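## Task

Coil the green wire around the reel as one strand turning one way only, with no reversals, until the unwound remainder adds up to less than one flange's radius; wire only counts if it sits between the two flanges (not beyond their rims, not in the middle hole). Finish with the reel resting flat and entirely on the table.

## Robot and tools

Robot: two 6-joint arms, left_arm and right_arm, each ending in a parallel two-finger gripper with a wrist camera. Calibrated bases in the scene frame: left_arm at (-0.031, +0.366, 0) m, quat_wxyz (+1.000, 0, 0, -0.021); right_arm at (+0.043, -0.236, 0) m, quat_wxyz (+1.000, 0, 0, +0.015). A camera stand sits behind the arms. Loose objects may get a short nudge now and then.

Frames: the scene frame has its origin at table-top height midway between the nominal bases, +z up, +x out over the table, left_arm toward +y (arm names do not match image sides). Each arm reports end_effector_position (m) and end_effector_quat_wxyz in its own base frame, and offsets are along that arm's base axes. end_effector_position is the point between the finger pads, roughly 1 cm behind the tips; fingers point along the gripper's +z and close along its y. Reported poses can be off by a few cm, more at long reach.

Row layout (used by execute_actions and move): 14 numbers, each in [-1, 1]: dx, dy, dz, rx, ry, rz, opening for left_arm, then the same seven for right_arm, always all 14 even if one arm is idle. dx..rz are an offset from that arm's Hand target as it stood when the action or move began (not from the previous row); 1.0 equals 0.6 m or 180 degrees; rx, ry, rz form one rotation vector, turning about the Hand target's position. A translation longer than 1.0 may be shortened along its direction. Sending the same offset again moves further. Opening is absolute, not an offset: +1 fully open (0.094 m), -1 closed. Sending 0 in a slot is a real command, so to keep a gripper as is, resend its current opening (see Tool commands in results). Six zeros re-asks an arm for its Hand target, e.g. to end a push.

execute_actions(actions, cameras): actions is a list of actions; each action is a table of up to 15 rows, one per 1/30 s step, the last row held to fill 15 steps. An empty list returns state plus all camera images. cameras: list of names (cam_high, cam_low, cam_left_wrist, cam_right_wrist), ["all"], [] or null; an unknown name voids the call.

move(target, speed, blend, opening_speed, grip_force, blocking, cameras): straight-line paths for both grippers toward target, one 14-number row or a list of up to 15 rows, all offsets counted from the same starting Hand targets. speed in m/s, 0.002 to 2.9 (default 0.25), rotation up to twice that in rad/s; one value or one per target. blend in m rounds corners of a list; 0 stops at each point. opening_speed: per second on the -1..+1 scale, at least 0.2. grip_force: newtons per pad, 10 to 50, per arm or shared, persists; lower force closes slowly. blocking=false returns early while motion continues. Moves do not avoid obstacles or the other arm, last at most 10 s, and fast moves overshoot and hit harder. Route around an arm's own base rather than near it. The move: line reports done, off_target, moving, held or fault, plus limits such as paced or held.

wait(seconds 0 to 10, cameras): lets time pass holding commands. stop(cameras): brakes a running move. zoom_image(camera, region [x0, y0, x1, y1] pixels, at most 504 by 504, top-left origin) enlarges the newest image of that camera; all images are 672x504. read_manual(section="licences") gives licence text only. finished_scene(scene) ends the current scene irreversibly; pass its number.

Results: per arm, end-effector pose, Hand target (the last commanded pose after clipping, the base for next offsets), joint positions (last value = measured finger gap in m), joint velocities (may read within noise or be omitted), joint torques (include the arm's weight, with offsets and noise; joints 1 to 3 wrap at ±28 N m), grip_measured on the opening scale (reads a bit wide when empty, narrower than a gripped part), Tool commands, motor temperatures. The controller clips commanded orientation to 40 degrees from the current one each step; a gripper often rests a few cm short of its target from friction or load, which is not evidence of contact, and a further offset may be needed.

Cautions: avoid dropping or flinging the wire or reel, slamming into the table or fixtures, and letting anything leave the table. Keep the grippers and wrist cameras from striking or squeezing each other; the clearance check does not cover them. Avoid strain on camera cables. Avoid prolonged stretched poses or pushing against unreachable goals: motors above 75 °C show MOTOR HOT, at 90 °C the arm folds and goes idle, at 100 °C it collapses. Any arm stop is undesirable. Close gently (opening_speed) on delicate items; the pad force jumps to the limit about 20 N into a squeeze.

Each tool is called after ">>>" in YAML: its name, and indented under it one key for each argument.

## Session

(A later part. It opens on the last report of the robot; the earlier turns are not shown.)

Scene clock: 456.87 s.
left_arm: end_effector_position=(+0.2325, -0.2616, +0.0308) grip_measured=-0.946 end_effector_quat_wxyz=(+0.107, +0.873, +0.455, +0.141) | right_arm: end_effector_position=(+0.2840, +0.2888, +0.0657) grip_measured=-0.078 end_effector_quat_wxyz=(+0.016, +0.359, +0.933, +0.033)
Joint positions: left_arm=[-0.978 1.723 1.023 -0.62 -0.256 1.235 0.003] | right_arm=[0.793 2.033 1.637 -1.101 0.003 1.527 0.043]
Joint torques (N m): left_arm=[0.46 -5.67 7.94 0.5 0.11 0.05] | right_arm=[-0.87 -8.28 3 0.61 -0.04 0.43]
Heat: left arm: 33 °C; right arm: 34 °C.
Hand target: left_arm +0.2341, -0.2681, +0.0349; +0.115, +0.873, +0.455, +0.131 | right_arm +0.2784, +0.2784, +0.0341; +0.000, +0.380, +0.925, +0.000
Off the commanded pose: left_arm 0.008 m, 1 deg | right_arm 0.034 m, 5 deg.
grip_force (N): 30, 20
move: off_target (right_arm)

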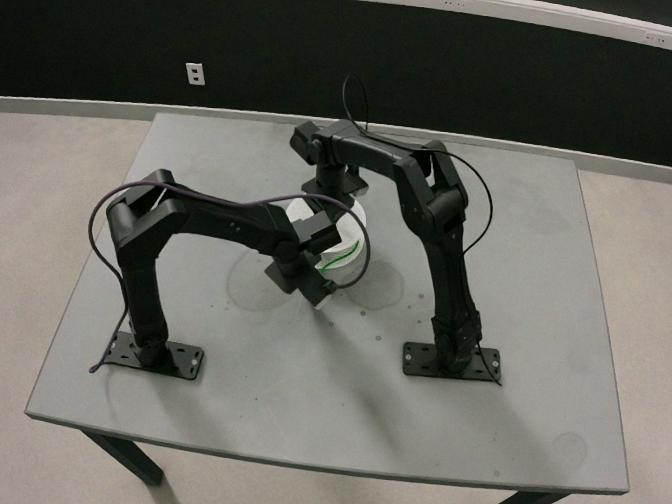

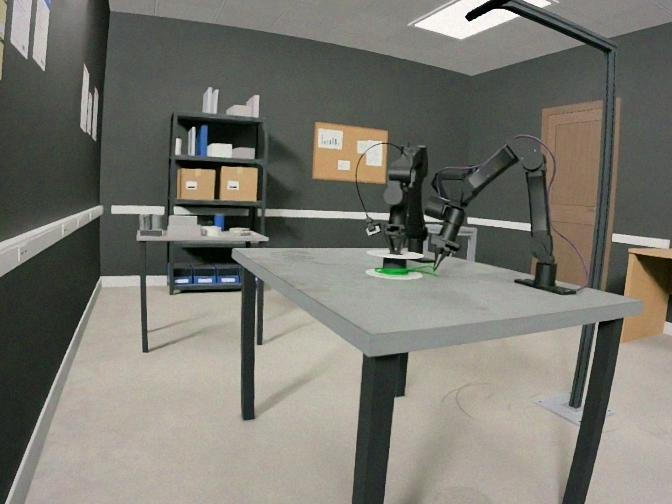

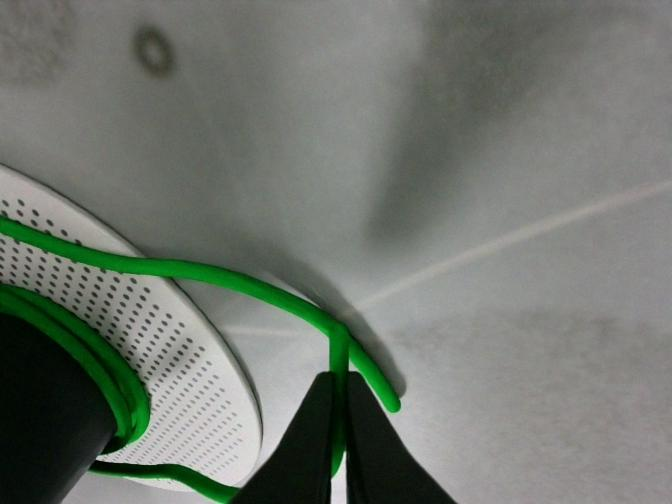

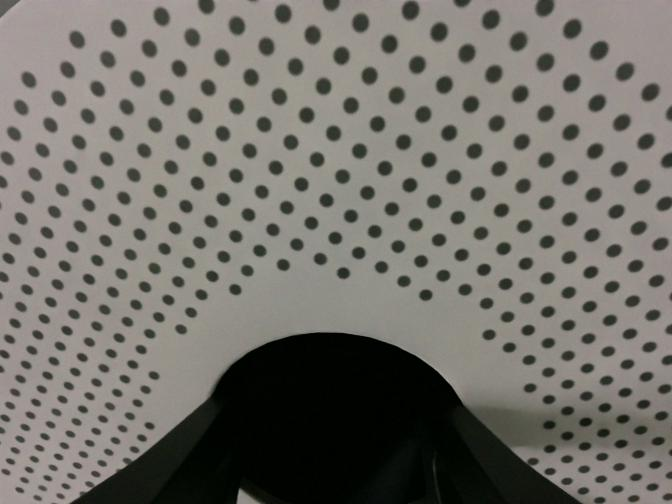

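>>> move:
  target: [0.042,0.0,-0.01,0,0,0,-0.95,0,0,0,0,0,-0.13,0.4]
  speed: 0.08
  cameras: ["all"]

Scene clock: 461.17 s.
left_arm: end_effector_position=(+0.2537, -0.2611, +0.0256) grip_measured=-0.946 end_effector_quat_wxyz=(+0.105, +0.874, +0.454, +0.136) | right_arm: end_effector_position=(+0.2832, +0.2888, +0.0662) grip_measured=-0.067 end_effector_quat_wxyz=(+0.007, +0.541, +0.840, +0.036)
Joint positions: left_arm=[-0.915 1.775 1.066 -0.602 -0.229 1.298 0.003] | right_arm=[0.793 2.03 1.634 -1.101 0 1.938 0.044]
Joint torques (N m): left_arm=[0.62 -5.56 8.12 0.63 0.02 0.06] | right_arm=[-0.9 -8.05 3.23 0.63 0.01 0.38]
Heat: left arm: 33 °C; right arm: 34 °C.
Hand target: left_arm +0.2592, -0.2681, +0.0289; +0.115, +0.873, +0.455, +0.131 | right_arm +0.2785, +0.2784, +0.0341; +0.001, +0.560, +0.828, +0.000
Off the commanded pose: left_arm 0.010 m, 1 deg | right_arm 0.034 m, 5 deg.
grip_force (N): 30, 20
move: off_target (right_arm)

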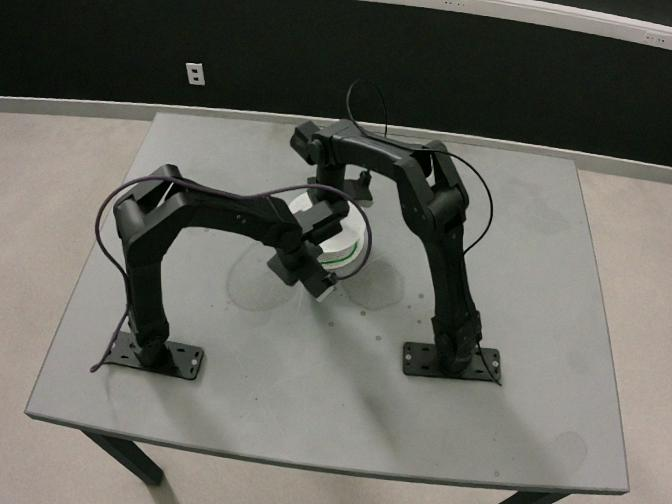

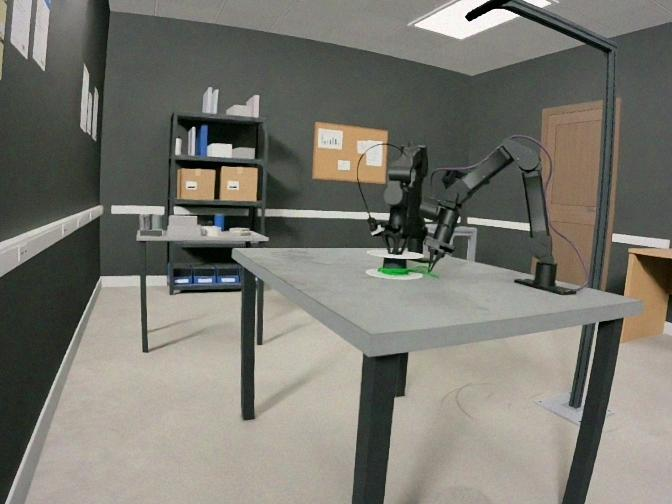

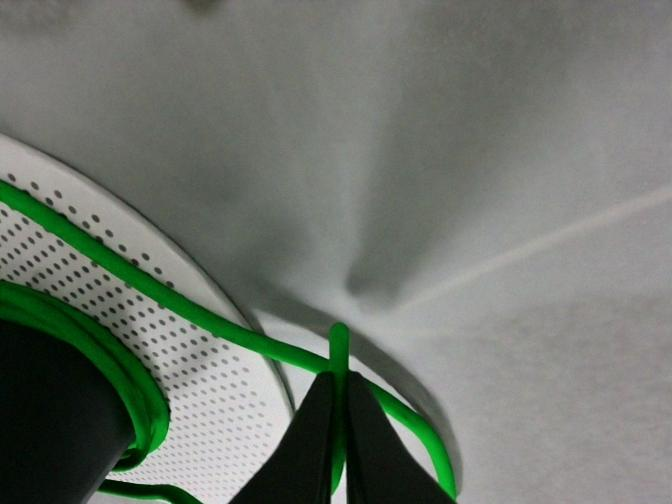

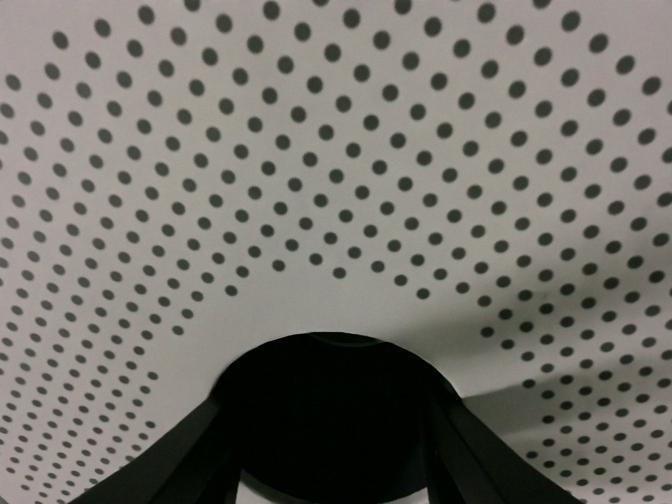

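>>> move:
  target:
    - [0,0,0,0,0,0,-0.6,0,0,0,0,0,0,0.4]
    - [-0.05,0.01,0.03,0,0,0,-0.6,0,0,0,0,0,0,0.4]
    - [-0.09,0.12,0.2,0,0,0,-0.6,0,0,0,0,0,0,0.4]
  speed: 0.15
  cameras: ["cam_high","cam_left_wrist"]

Scene clock: 465.97 s.
left_arm: end_effector_position=(+0.2034, -0.1947, +0.1386) grip_measured=-0.602 end_effector_quat_wxyz=(+0.102, +0.875, +0.454, +0.132) | right_arm: end_effector_position=(+0.2832, +0.2888, +0.0662) grip_measured=-0.067 end_effector_quat_wxyz=(+0.007, +0.542, +0.840, +0.036)
Joint positions: left_arm=[-0.908 1.359 1.119 -1.077 -0.222 1.304 0.019] | right_arm=[0.793 2.03 1.634 -1.101 0 1.938 0.044]
Joint torques (N m): left_arm=[0.66 -4.49 8.61 0.46 -0.04 0.07] | right_arm=[-0.83 -7.99 3.15 0.62 -0.01 0.39]
Heat: left arm: 33 °C; right arm: 34 °C.
Hand target: left_arm +0.2052, -0.1961, +0.1488; +0.115, +0.873, +0.455, +0.131 | right_arm +0.2785, +0.2784, +0.0341; +0.001, +0.560, +0.828, +0.000
Off the commanded pose: left_arm 0.011 m, 1 deg | right_arm 0.034 m, 5 deg.
grip_force (N): 30, 20
move: off_target (left_arm, right_arm)
Images, in order (width x height): cam_high 672x504, cam_left_wrist 672x504.

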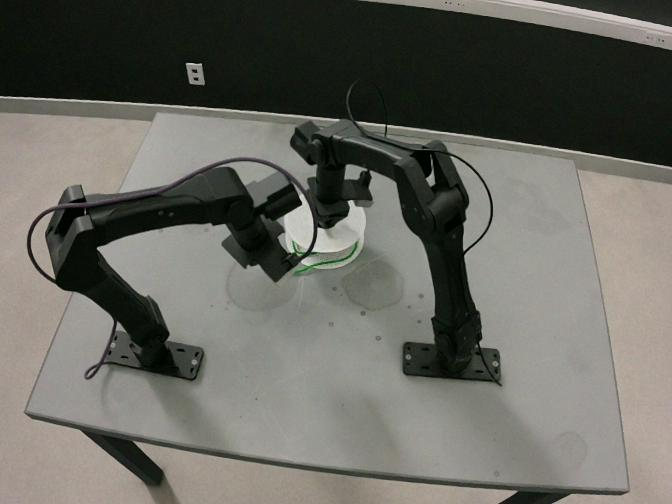

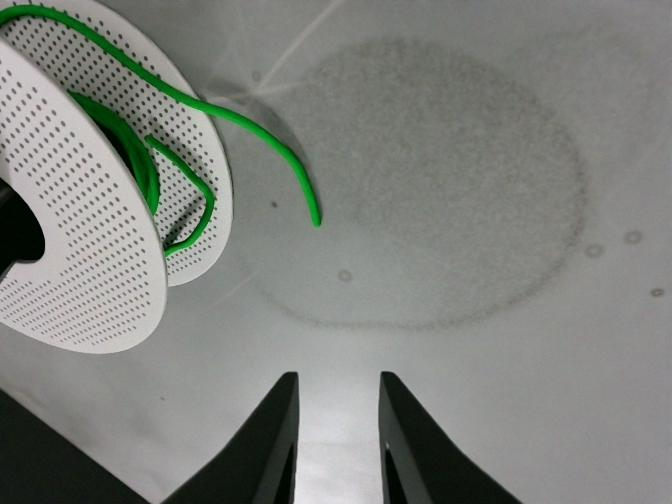

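>>> move:
  target: [-0.03,0.05,0,-0.0816,0.1025,0.548,-0.6,0,0,0,0,0,0,0.4]
  speed: 0.5

>>> move:
  target: [0,0,0,-0.0816,0.1025,0.548,-0.6,0,0,0,0,0,0,0.4]
  speed: 0.5
  cameras: ["cam_high","cam_left_wrist"]

Scene clock: 475.00 s.
left_arm: end_effector_position=(+0.1838, -0.1639, +0.1432) grip_measured=-0.602 end_effector_quat_wxyz=(+0.003, +0.223, +0.975, +0.000) | right_arm: end_effector_position=(+0.2832, +0.2888, +0.0662) grip_measured=-0.067 end_effector_quat_wxyz=(+0.007, +0.542, +0.840, +0.036)
Joint positions: left_arm=[-0.735 1.469 1.278 -1.374 -0.003 -0.285 0.019] | right_arm=[0.793 2.03 1.634 -1.101 0 1.938 0.044]
Joint torques (N m): left_arm=[0.51 -3.69 8.35 0.04 0.03 -0.15] | right_arm=[-0.85 -7.99 3.18 0.62 0 0.38]
Heat: left arm: 32 °C; right arm: 34 °C.
Hand target: left_arm +0.1873, -0.1661, +0.1488; +0.008, +0.216, +0.976, -0.005 | right_arm +0.2785, +0.2784, +0.0341; +0.001, +0.560, +0.828, +0.000
Off the commanded pose: left_arm 0.007 m, 1 deg | right_arm 0.034 m, 5 deg.
grip_force (N): 30, 20
move: off_target (right_arm)

Scene clock: 477.80 s.
left_arm: end_effector_position=(+0.1877, -0.1666, +0.1457) grip_measured=-0.602 end_effector_quat_wxyz=(-0.109, -0.598, +0.784, -0.128) | right_arm: end_effector_position=(+0.2832, +0.2888, +0.0662) grip_measured=-0.067 end_effector_quat_wxyz=(+0.007, +0.542, +0.840, +0.036)
Joint positions: left_arm=[-0.515 1.327 1.128 -1.218 0.301 -1.842 0.019] | right_arm=[0.793 2.03 1.634 -1.101 0 1.938 0.044]
Joint torques (N m): left_arm=[0.06 -4.77 5.46 0.45 0.16 -0.06] | right_arm=[-0.84 -7.97 3.22 0.62 -0.02 0.38]
Heat: left arm: 32 °C; right arm: 34 °C.
Hand target: left_arm +0.1872, -0.1661, +0.1489; -0.105, -0.600, +0.781, -0.137 | right_arm +0.2785, +0.2784, +0.0341; +0.001, +0.560, +0.828, +0.000
Off the commanded pose: left_arm 0.003 m, 1 deg | right_arm 0.034 m, 5 deg.
grip_force (N): 30, 20
move: off_target (right_arm)
Images, in order (width x height): cam_high 672x504, cam_left_wrist 672x504.

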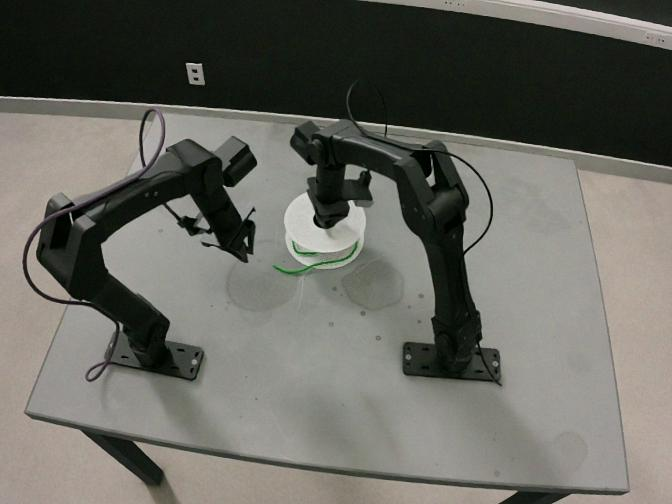

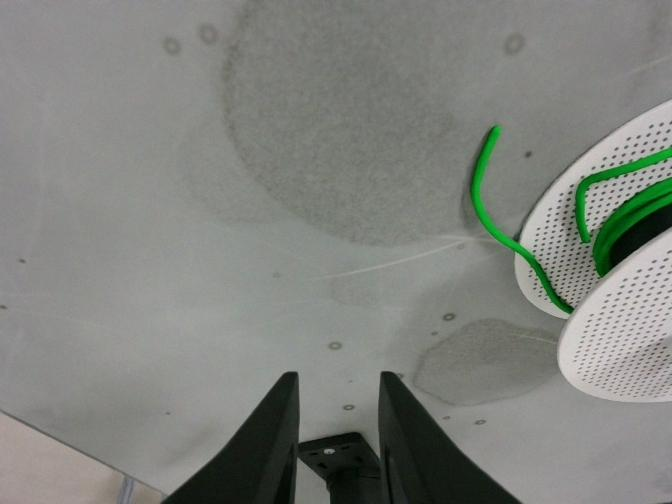

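>>> move:
  target: [0.126,-0.0465,-0.146,0,0,0,-0.6,0,0,0,0,0,0,0.4]
  speed: 0.2
  cameras: ["cam_left_wrist"]

Scene clock: 480.07 s.
left_arm: end_effector_position=(+0.2569, -0.1929, +0.0584) grip_measured=-0.602 end_effector_quat_wxyz=(-0.107, -0.601, +0.782, -0.128) | right_arm: end_effector_position=(+0.2832, +0.2888, +0.0662) grip_measured=-0.067 end_effector_quat_wxyz=(+0.007, +0.542, +0.840, +0.036)
Joint positions: left_arm=[-0.479 1.66 1.083 -0.847 0.303 -1.812 0.019] | right_arm=[0.793 2.03 1.634 -1.101 0 1.938 0.044]
Joint torques (N m): left_arm=[0.7 -5.31 6.89 0.42 0.23 0.07] | right_arm=[-0.88 -8.03 3.19 0.62 0.01 0.38]
Heat: left arm: 32 °C; right arm: 34 °C.
Hand target: left_arm +0.2628, -0.1940, +0.0612; -0.105, -0.600, +0.781, -0.137 | right_arm +0.2785, +0.2784, +0.0341; +0.001, +0.560, +0.828, +0.000
Off the commanded pose: left_arm 0.007 m, 1 deg | right_arm 0.034 m, 5 deg.
grip_force (N): 30, 20
move: off_target (right_arm)
Images, in order (width x height): cam_left_wrist 672x504.

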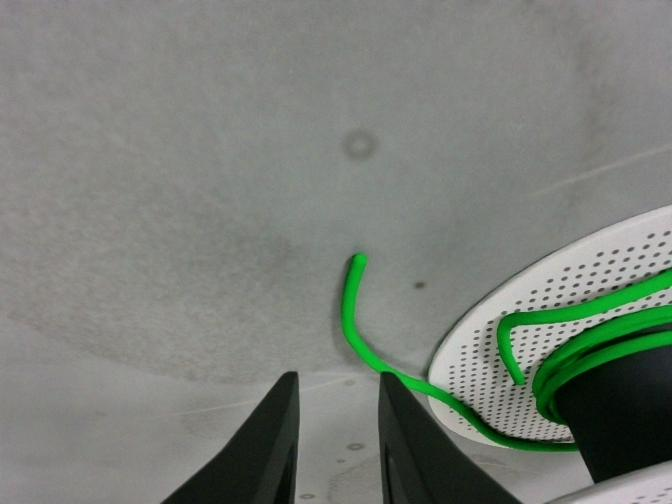

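>>> move:
  target: [0.001,-0.0215,-0.06,0,0,0,-0.6,0,0,0,0,0,0,0.4]
  speed: 0.1
  cameras: ["cam_left_wrist"]

Scene clock: 482.67 s.
left_arm: end_effector_position=(+0.2650, -0.2055, +0.0281) grip_measured=-0.602 end_effector_quat_wxyz=(-0.104, -0.599, +0.782, -0.140) | right_arm: end_effector_position=(+0.2832, +0.2888, +0.0662) grip_measured=-0.067 end_effector_quat_wxyz=(+0.007, +0.542, +0.840, +0.036)
Joint positions: left_arm=[-0.502 1.733 1.031 -0.691 0.303 -1.836 0.019] | right_arm=[0.793 2.03 1.634 -1.101 0 1.938 0.044]
Joint torques (N m): left_arm=[-0.57 -5.41 5.23 0.53 0.16 -0.06] | right_arm=[-0.96 -8.06 3.15 0.62 -0.01 0.38]
Heat: left arm: 32 °C; right arm: 34 °C.
Hand target: left_arm +0.2634, -0.2070, +0.0253; -0.105, -0.599, +0.782, -0.137 | right_arm +0.2785, +0.2784, +0.0341; +0.001, +0.560, +0.828, +0.000
Off the commanded pose: left_arm 0.004 m, 0 deg | right_arm 0.034 m, 5 deg.
grip_force (N): 30, 20
move: off_target (right_arm)
Images, in order (width x height): cam_left_wrist 672x504.

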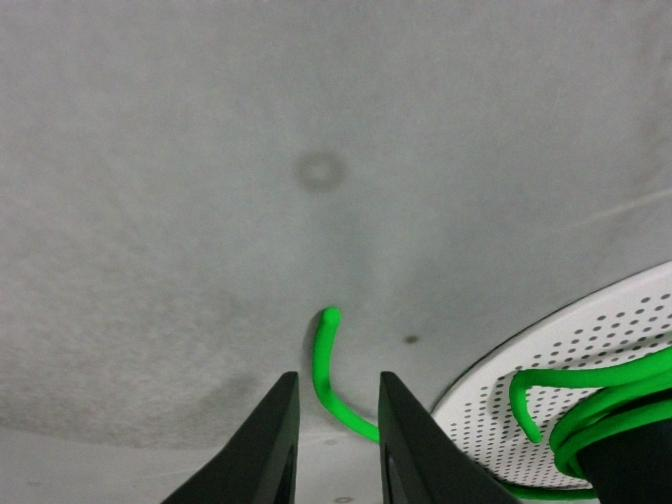

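>>> move:
  target:
    - [-0.006,-0.008,-0.024,0,0,0,-0.6,0,0,0,0,0,0,0.4]
    - [-0.006,-0.008,-0.024,0,0,0,-0.95,0,0,0,0,0,0,0.4]
  speed: 0.1
  cameras: ["cam_left_wrist"]

Scene clock: 485.60 s.
left_arm: end_effector_position=(+0.2637, -0.2111, +0.0166) grip_measured=-0.942 end_effector_quat_wxyz=(-0.104, -0.599, +0.781, -0.145) | right_arm: end_effector_position=(+0.2832, +0.2888, +0.0662) grip_measured=-0.067 end_effector_quat_wxyz=(+0.007, +0.542, +0.840, +0.036)
Joint positions: left_arm=[-0.518 1.752 0.998 -0.624 0.303 -1.856 0.003] | right_arm=[0.793 2.03 1.634 -1.101 0 1.938 0.044]
Joint torques (N m): left_arm=[-0.83 -5.14 4.75 0.53 0.11 -0.07] | right_arm=[-0.94 -8.03 3.26 0.6 0.02 0.37]
Heat: left arm: 32 °C; right arm: 34 °C.
Hand target: left_arm +0.2599, -0.2117, +0.0109; -0.105, -0.600, +0.781, -0.137 | right_arm +0.2785, +0.2784, +0.0341; +0.001, +0.560, +0.828, +0.000
Off the commanded pose: left_arm 0.007 m, 1 deg | right_arm 0.034 m, 5 deg.
grip_force (N): 30, 20
move: off_target (right_arm)
Images, in order (width x height): cam_left_wrist 672x504.

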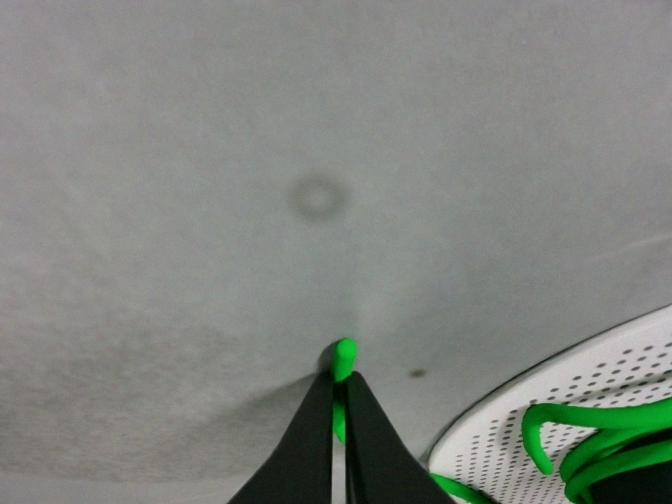

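>>> move:
  target: [0,0,0.005,0,0,0,-0.95,0,0,0,0,0,0.36,0.4]
  speed: 0.15
  cameras: ["all"]

Scene clock: 491.23 s.
left_arm: end_effector_position=(+0.2637, -0.2111, +0.0166) grip_measured=-0.942 end_effector_quat_wxyz=(-0.104, -0.599, +0.781, -0.145) | right_arm: end_effector_position=(+0.2832, +0.2898, +0.0673) grip_measured=-0.053 end_effector_quat_wxyz=(+0.021, +0.043, +0.998, +0.034)
Joint positions: left_arm=[-0.518 1.752 0.998 -0.624 0.303 -1.856 0.003] | right_arm=[0.788 2.027 1.634 -1.098 -0.015 0.875 0.044]
Joint torques (N m): left_arm=[-0.83 -5.53 5.34 0.41 0.11 -0.08] | right_arm=[-0.53 -7.9 3.18 0.59 0.09 -0.38]
Heat: left arm: 32 °C; right arm: 33 °C.
Hand target: left_arm +0.2599, -0.2117, +0.0139; -0.105, -0.600, +0.781, -0.137 | right_arm +0.2785, +0.2784, +0.0341; +0.000, +0.029, +1.000, +0.001
Off the commanded pose: left_arm 0.005 m, 1 deg | right_arm 0.035 m, 5 deg.
grip_force (N): 30, 20
move: off_target (right_arm)

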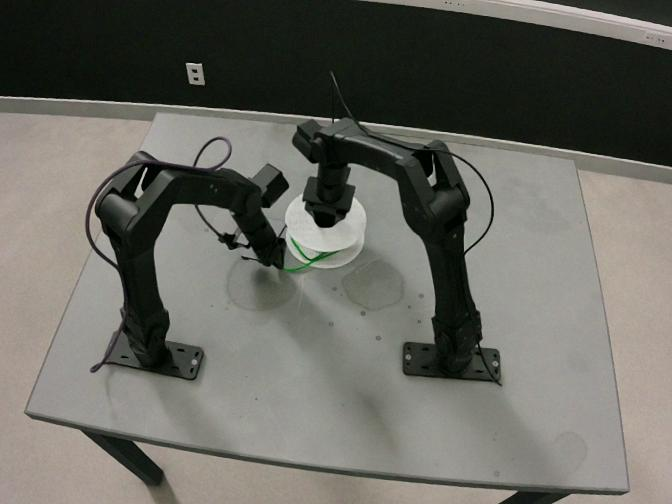

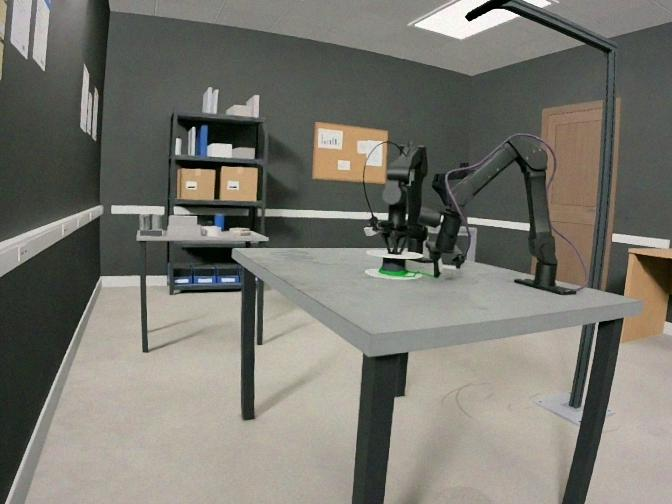

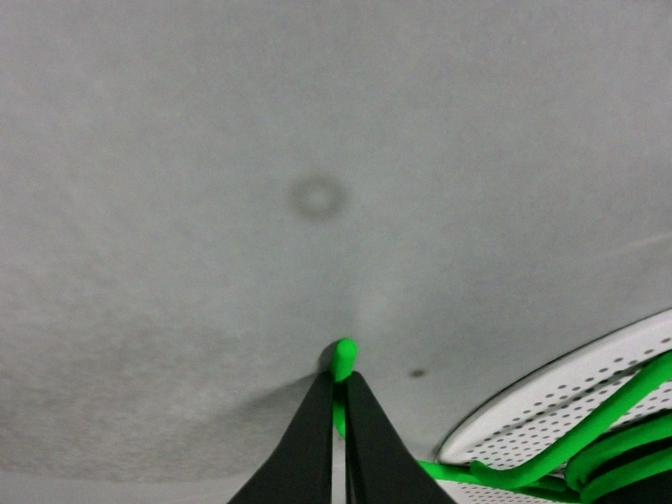

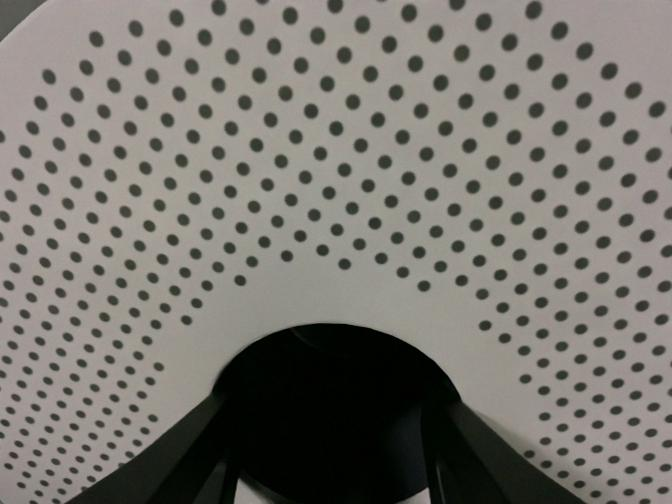

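>>> zoom_image:
  camera: "cam_left_wrist"
  region: [400, 340, 672, 504]

>>> zoom_image:
  camera: "cam_high"
  region: [260, 190, 380, 290]

Scaled by 1.853 from the camera's 672x504 image, which has a finer 960x720 frame.

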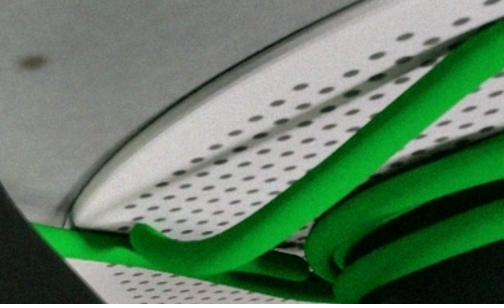

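Scaled by 4.200 from the camera's 672x504 image, which has a finer 960x720 frame.

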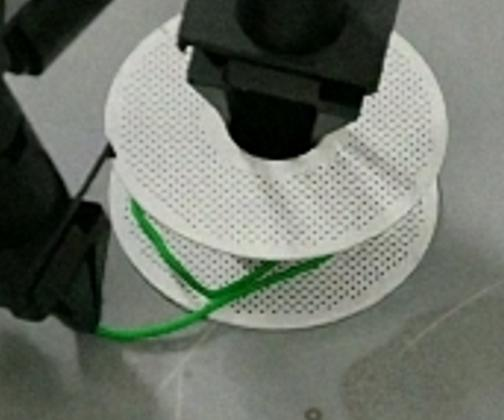

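>>> move:
  target:
    - [0.012,-0.018,0.004,0,0,0,-0.95,0,0,0,0,0,0.13,0.4]
    - [0.023,-0.036,0.004,0,0,0,-0.95,0,0,0,0,0,0.22,0.4]
  speed: 0.08
  blend: [0.005,0]
  cameras: ["all"]

Scene clock: 498.83 s.
left_arm: end_effector_position=(+0.2667, -0.2219, +0.0162) grip_measured=-0.942 end_effector_quat_wxyz=(-0.106, -0.605, +0.779, -0.125) | right_arm: end_effector_position=(+0.2872, +0.2943, +0.0686) grip_measured=-0.034 end_effector_quat_wxyz=(+0.042, -0.294, +0.954, +0.033)
Joint positions: left_arm=[-0.549 1.806 1.073 -0.674 0.288 -1.893 0.003] | right_arm=[0.787 2.025 1.634 -1.075 -0.018 0.191 0.045]
Joint torques (N m): left_arm=[0.02 -6.32 5.52 0.43 0.16 0.01] | right_arm=[-0.65 -8.14 3.51 0.31 0.09 -0.49]
Heat: left arm: 32 °C; right arm: 33 °C.
Hand target: left_arm +0.2671, -0.2222, +0.0163; -0.106, -0.605, +0.779, -0.126 (not the last commanded pose) | right_arm +0.2773, +0.2777, +0.0364; -0.001, -0.311, +0.950, +0.002 (not the last commanded pose)
Off the commanded pose: left_arm 0.013 m, 2 deg | right_arm 0.039 m, 6 deg.
grip_force (N): 30, 20
move: held (left_arm, right_arm; a check stopped the path); limits=held
pose unreachable (left arm): on one or more control steps of this call, first in action 0 (counted from 0), this arm could not follow its commanded pose, so it was not sent that pose on those steps. It may still have moved: this result reports where it is.
cause: moving toward the commanded pose would bring a part of the arm too close to another arm (this arm's wrist (the part past joint 4) and the right arm's gripper housing, where that arm would come to rest).
pose unreachable (right arm): on one or more control steps of this call, first in action 0 (counted from 0), this arm could not follow its commanded pose, so it was not sent that pose on those steps. It may still have moved: this result reports where it is.
cause: moving toward the commanded pose would bring a part of the arm too close to another arm (this arm's gripper housing and the left arm's wrist (the part past joint 4), along the way the arms are being sent, or toward where that arm still pushes).

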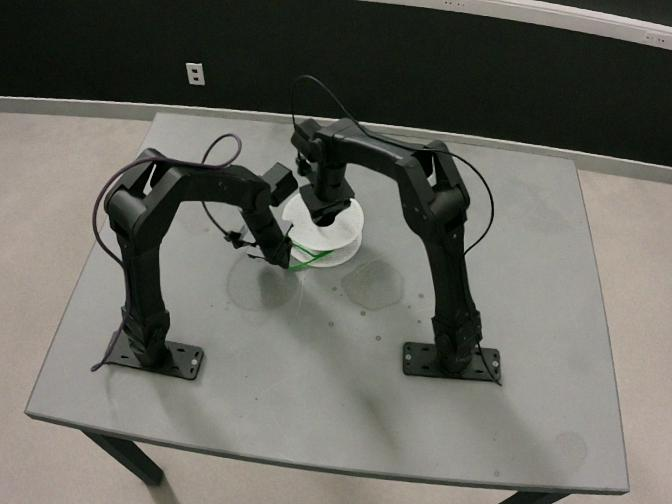

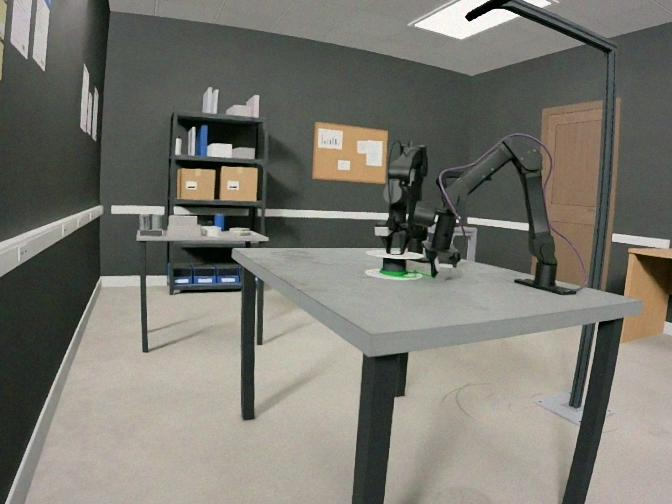

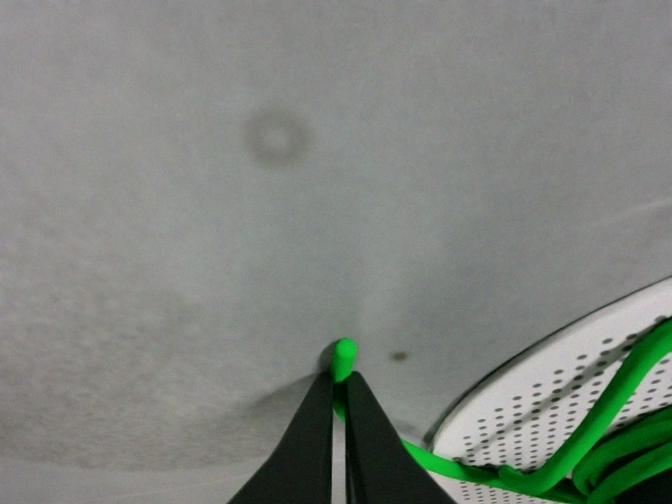

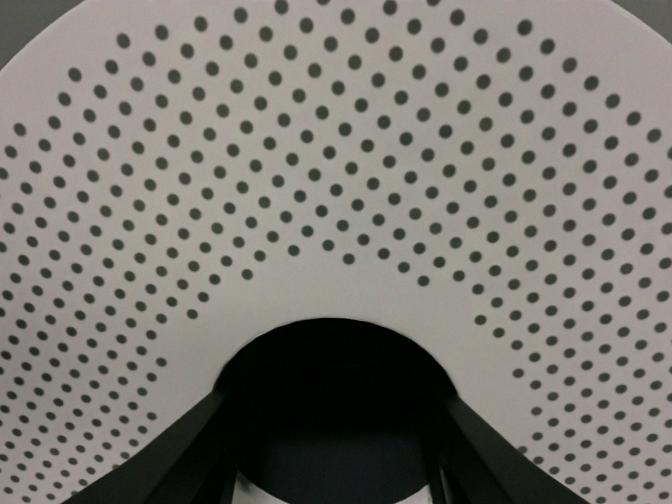

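>>> move:
  target:
    - [0,0.0,0,0,0,0,-0.6,0,0,0,0,0,0,0.4]
    - [-0.03,0.08,0.02,0,0,0,-0.6,0,0,0,0,0,0,0.4]
    - [-0.1,0.18,0.15,0,0,0,-0.6,0,0,0,0,0,0,0.4]
  speed: 0.12
  cameras: ["cam_left_wrist"]

Scene clock: 502.93 s.
left_arm: end_effector_position=(+0.2030, -0.1141, +0.0957) grip_measured=-0.602 end_effector_quat_wxyz=(-0.113, -0.606, +0.779, -0.113) | right_arm: end_effector_position=(+0.2872, +0.2943, +0.0686) grip_measured=-0.034 end_effector_quat_wxyz=(+0.042, -0.296, +0.954, +0.032)
Joint positions: left_arm=[-0.273 1.362 0.963 -1.122 0.317 -1.604 0.019] | right_arm=[0.787 2.025 1.634 -1.075 -0.018 0.187 0.045]
Joint torques (N m): left_arm=[0.7 -4.48 8.35 0.07 0.24 0.08] | right_arm=[-0.57 -8.02 3.59 0.32 0.09 -0.45]
Heat: left arm: 32 °C; right arm: 34 °C.
Hand target: left_arm +0.2071, -0.1142, +0.1063; -0.106, -0.605, +0.779, -0.126 | right_arm +0.2772, +0.2777, +0.0364; -0.001, -0.311, +0.950, +0.002
Off the commanded pose: left_arm 0.011 m, 2 deg | right_arm 0.038 m, 6 deg.
grip_force (N): 30, 20
move: off_target (left_arm, right_arm)
Images, in order (width x height): cam_left_wrist 672x504.

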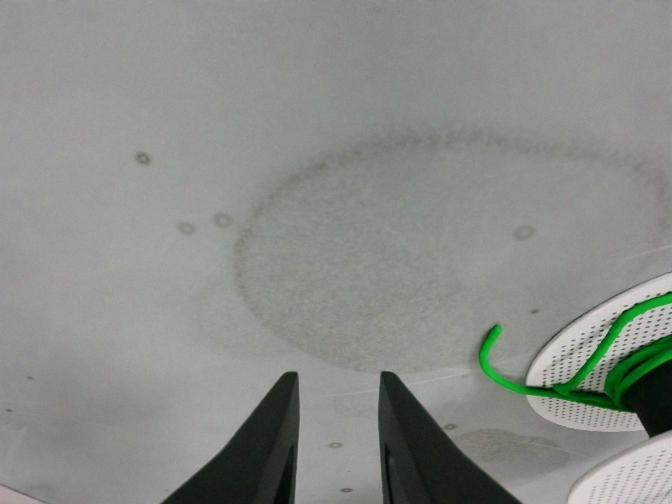

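>>> move:
  target:
    - [-0.03,0.03,0.1,0,0,0,-0.6,0.015,0.027,0.03,0,0,0,-0.95]
    - [-0.03,0.03,0.1,0,0,0,-0.6,0.015,0.027,0.36,0,0,0,-0.95]
  speed: 0.3
  cameras: ["all"]

Scene clock: 507.50 s.
left_arm: end_effector_position=(+0.1878, -0.0968, +0.1585) grip_measured=-0.602 end_effector_quat_wxyz=(-0.110, -0.605, +0.779, -0.118) | right_arm: end_effector_position=(+0.2884, +0.2956, +0.2461) grip_measured=-0.948 end_effector_quat_wxyz=(+0.121, -0.303, +0.942, +0.073)
Joint positions: left_arm=[-0.208 1.278 1.15 -1.404 0.321 -1.535 0.019] | right_arm=[0.787 1.978 2.26 -1.57 -0.018 0.167 0.002]
Joint torques (N m): left_arm=[0.75 -3.18 8.02 0.03 0.25 0.07] | right_arm=[0.53 -11.59 8.03 0.62 0.07 -0.04]
Heat: left arm: 31 °C; right arm: 34 °C.
Hand target: left_arm +0.1891, -0.0962, +0.1663; -0.106, -0.605, +0.779, -0.126 | right_arm +0.2863, +0.2939, +0.2524; -0.001, -0.311, +0.950, +0.002
Off the commanded pose: left_arm 0.008 m, 1 deg | right_arm 0.007 m, 16 deg.
joint sent to its limit (right arm) — joint 4 (wrist pitch), lower limit. The joint targets are off in orientation, not in position.
grip_force (N): 30, 20
move: off_target (right_arm)

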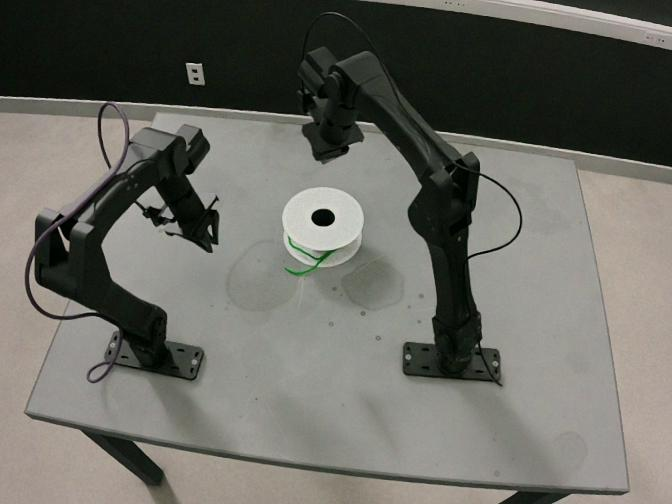

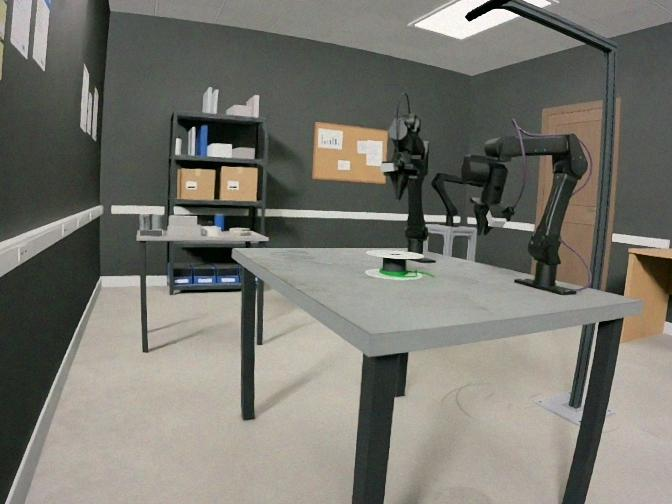

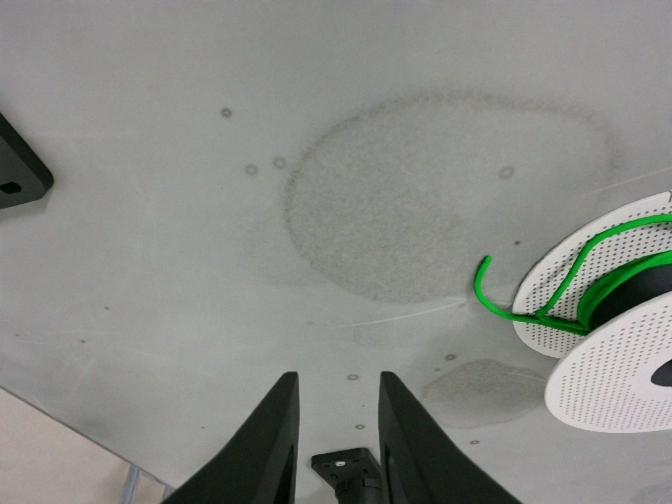

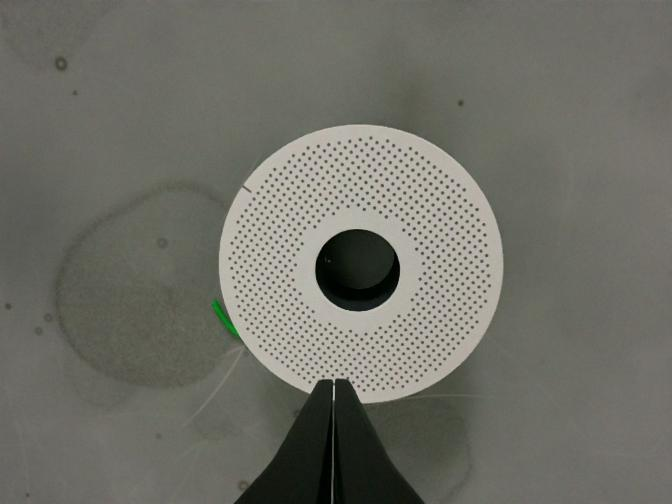

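>>> zoom_image:
  camera: "cam_left_wrist"
  region: [450, 180, 672, 440]

>>> zoom_image:
  camera: "cam_high"
  region: [260, 170, 380, 290]

Scaled by 1.938 from the camera's 672x504 image, which has a finer 960x720 frame.

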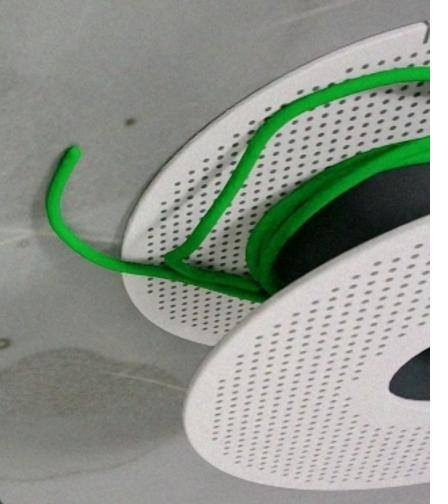

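Scaled by 4.200 from the camera's 672x504 image, which has a finer 960x720 frame.

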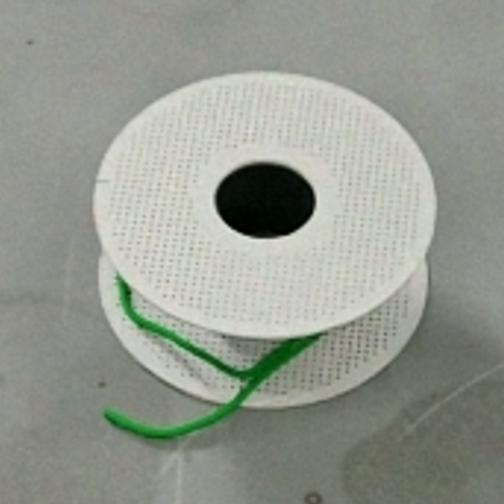

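>>> finished_scene:
  scene: 2

The scene is finished: the task was done.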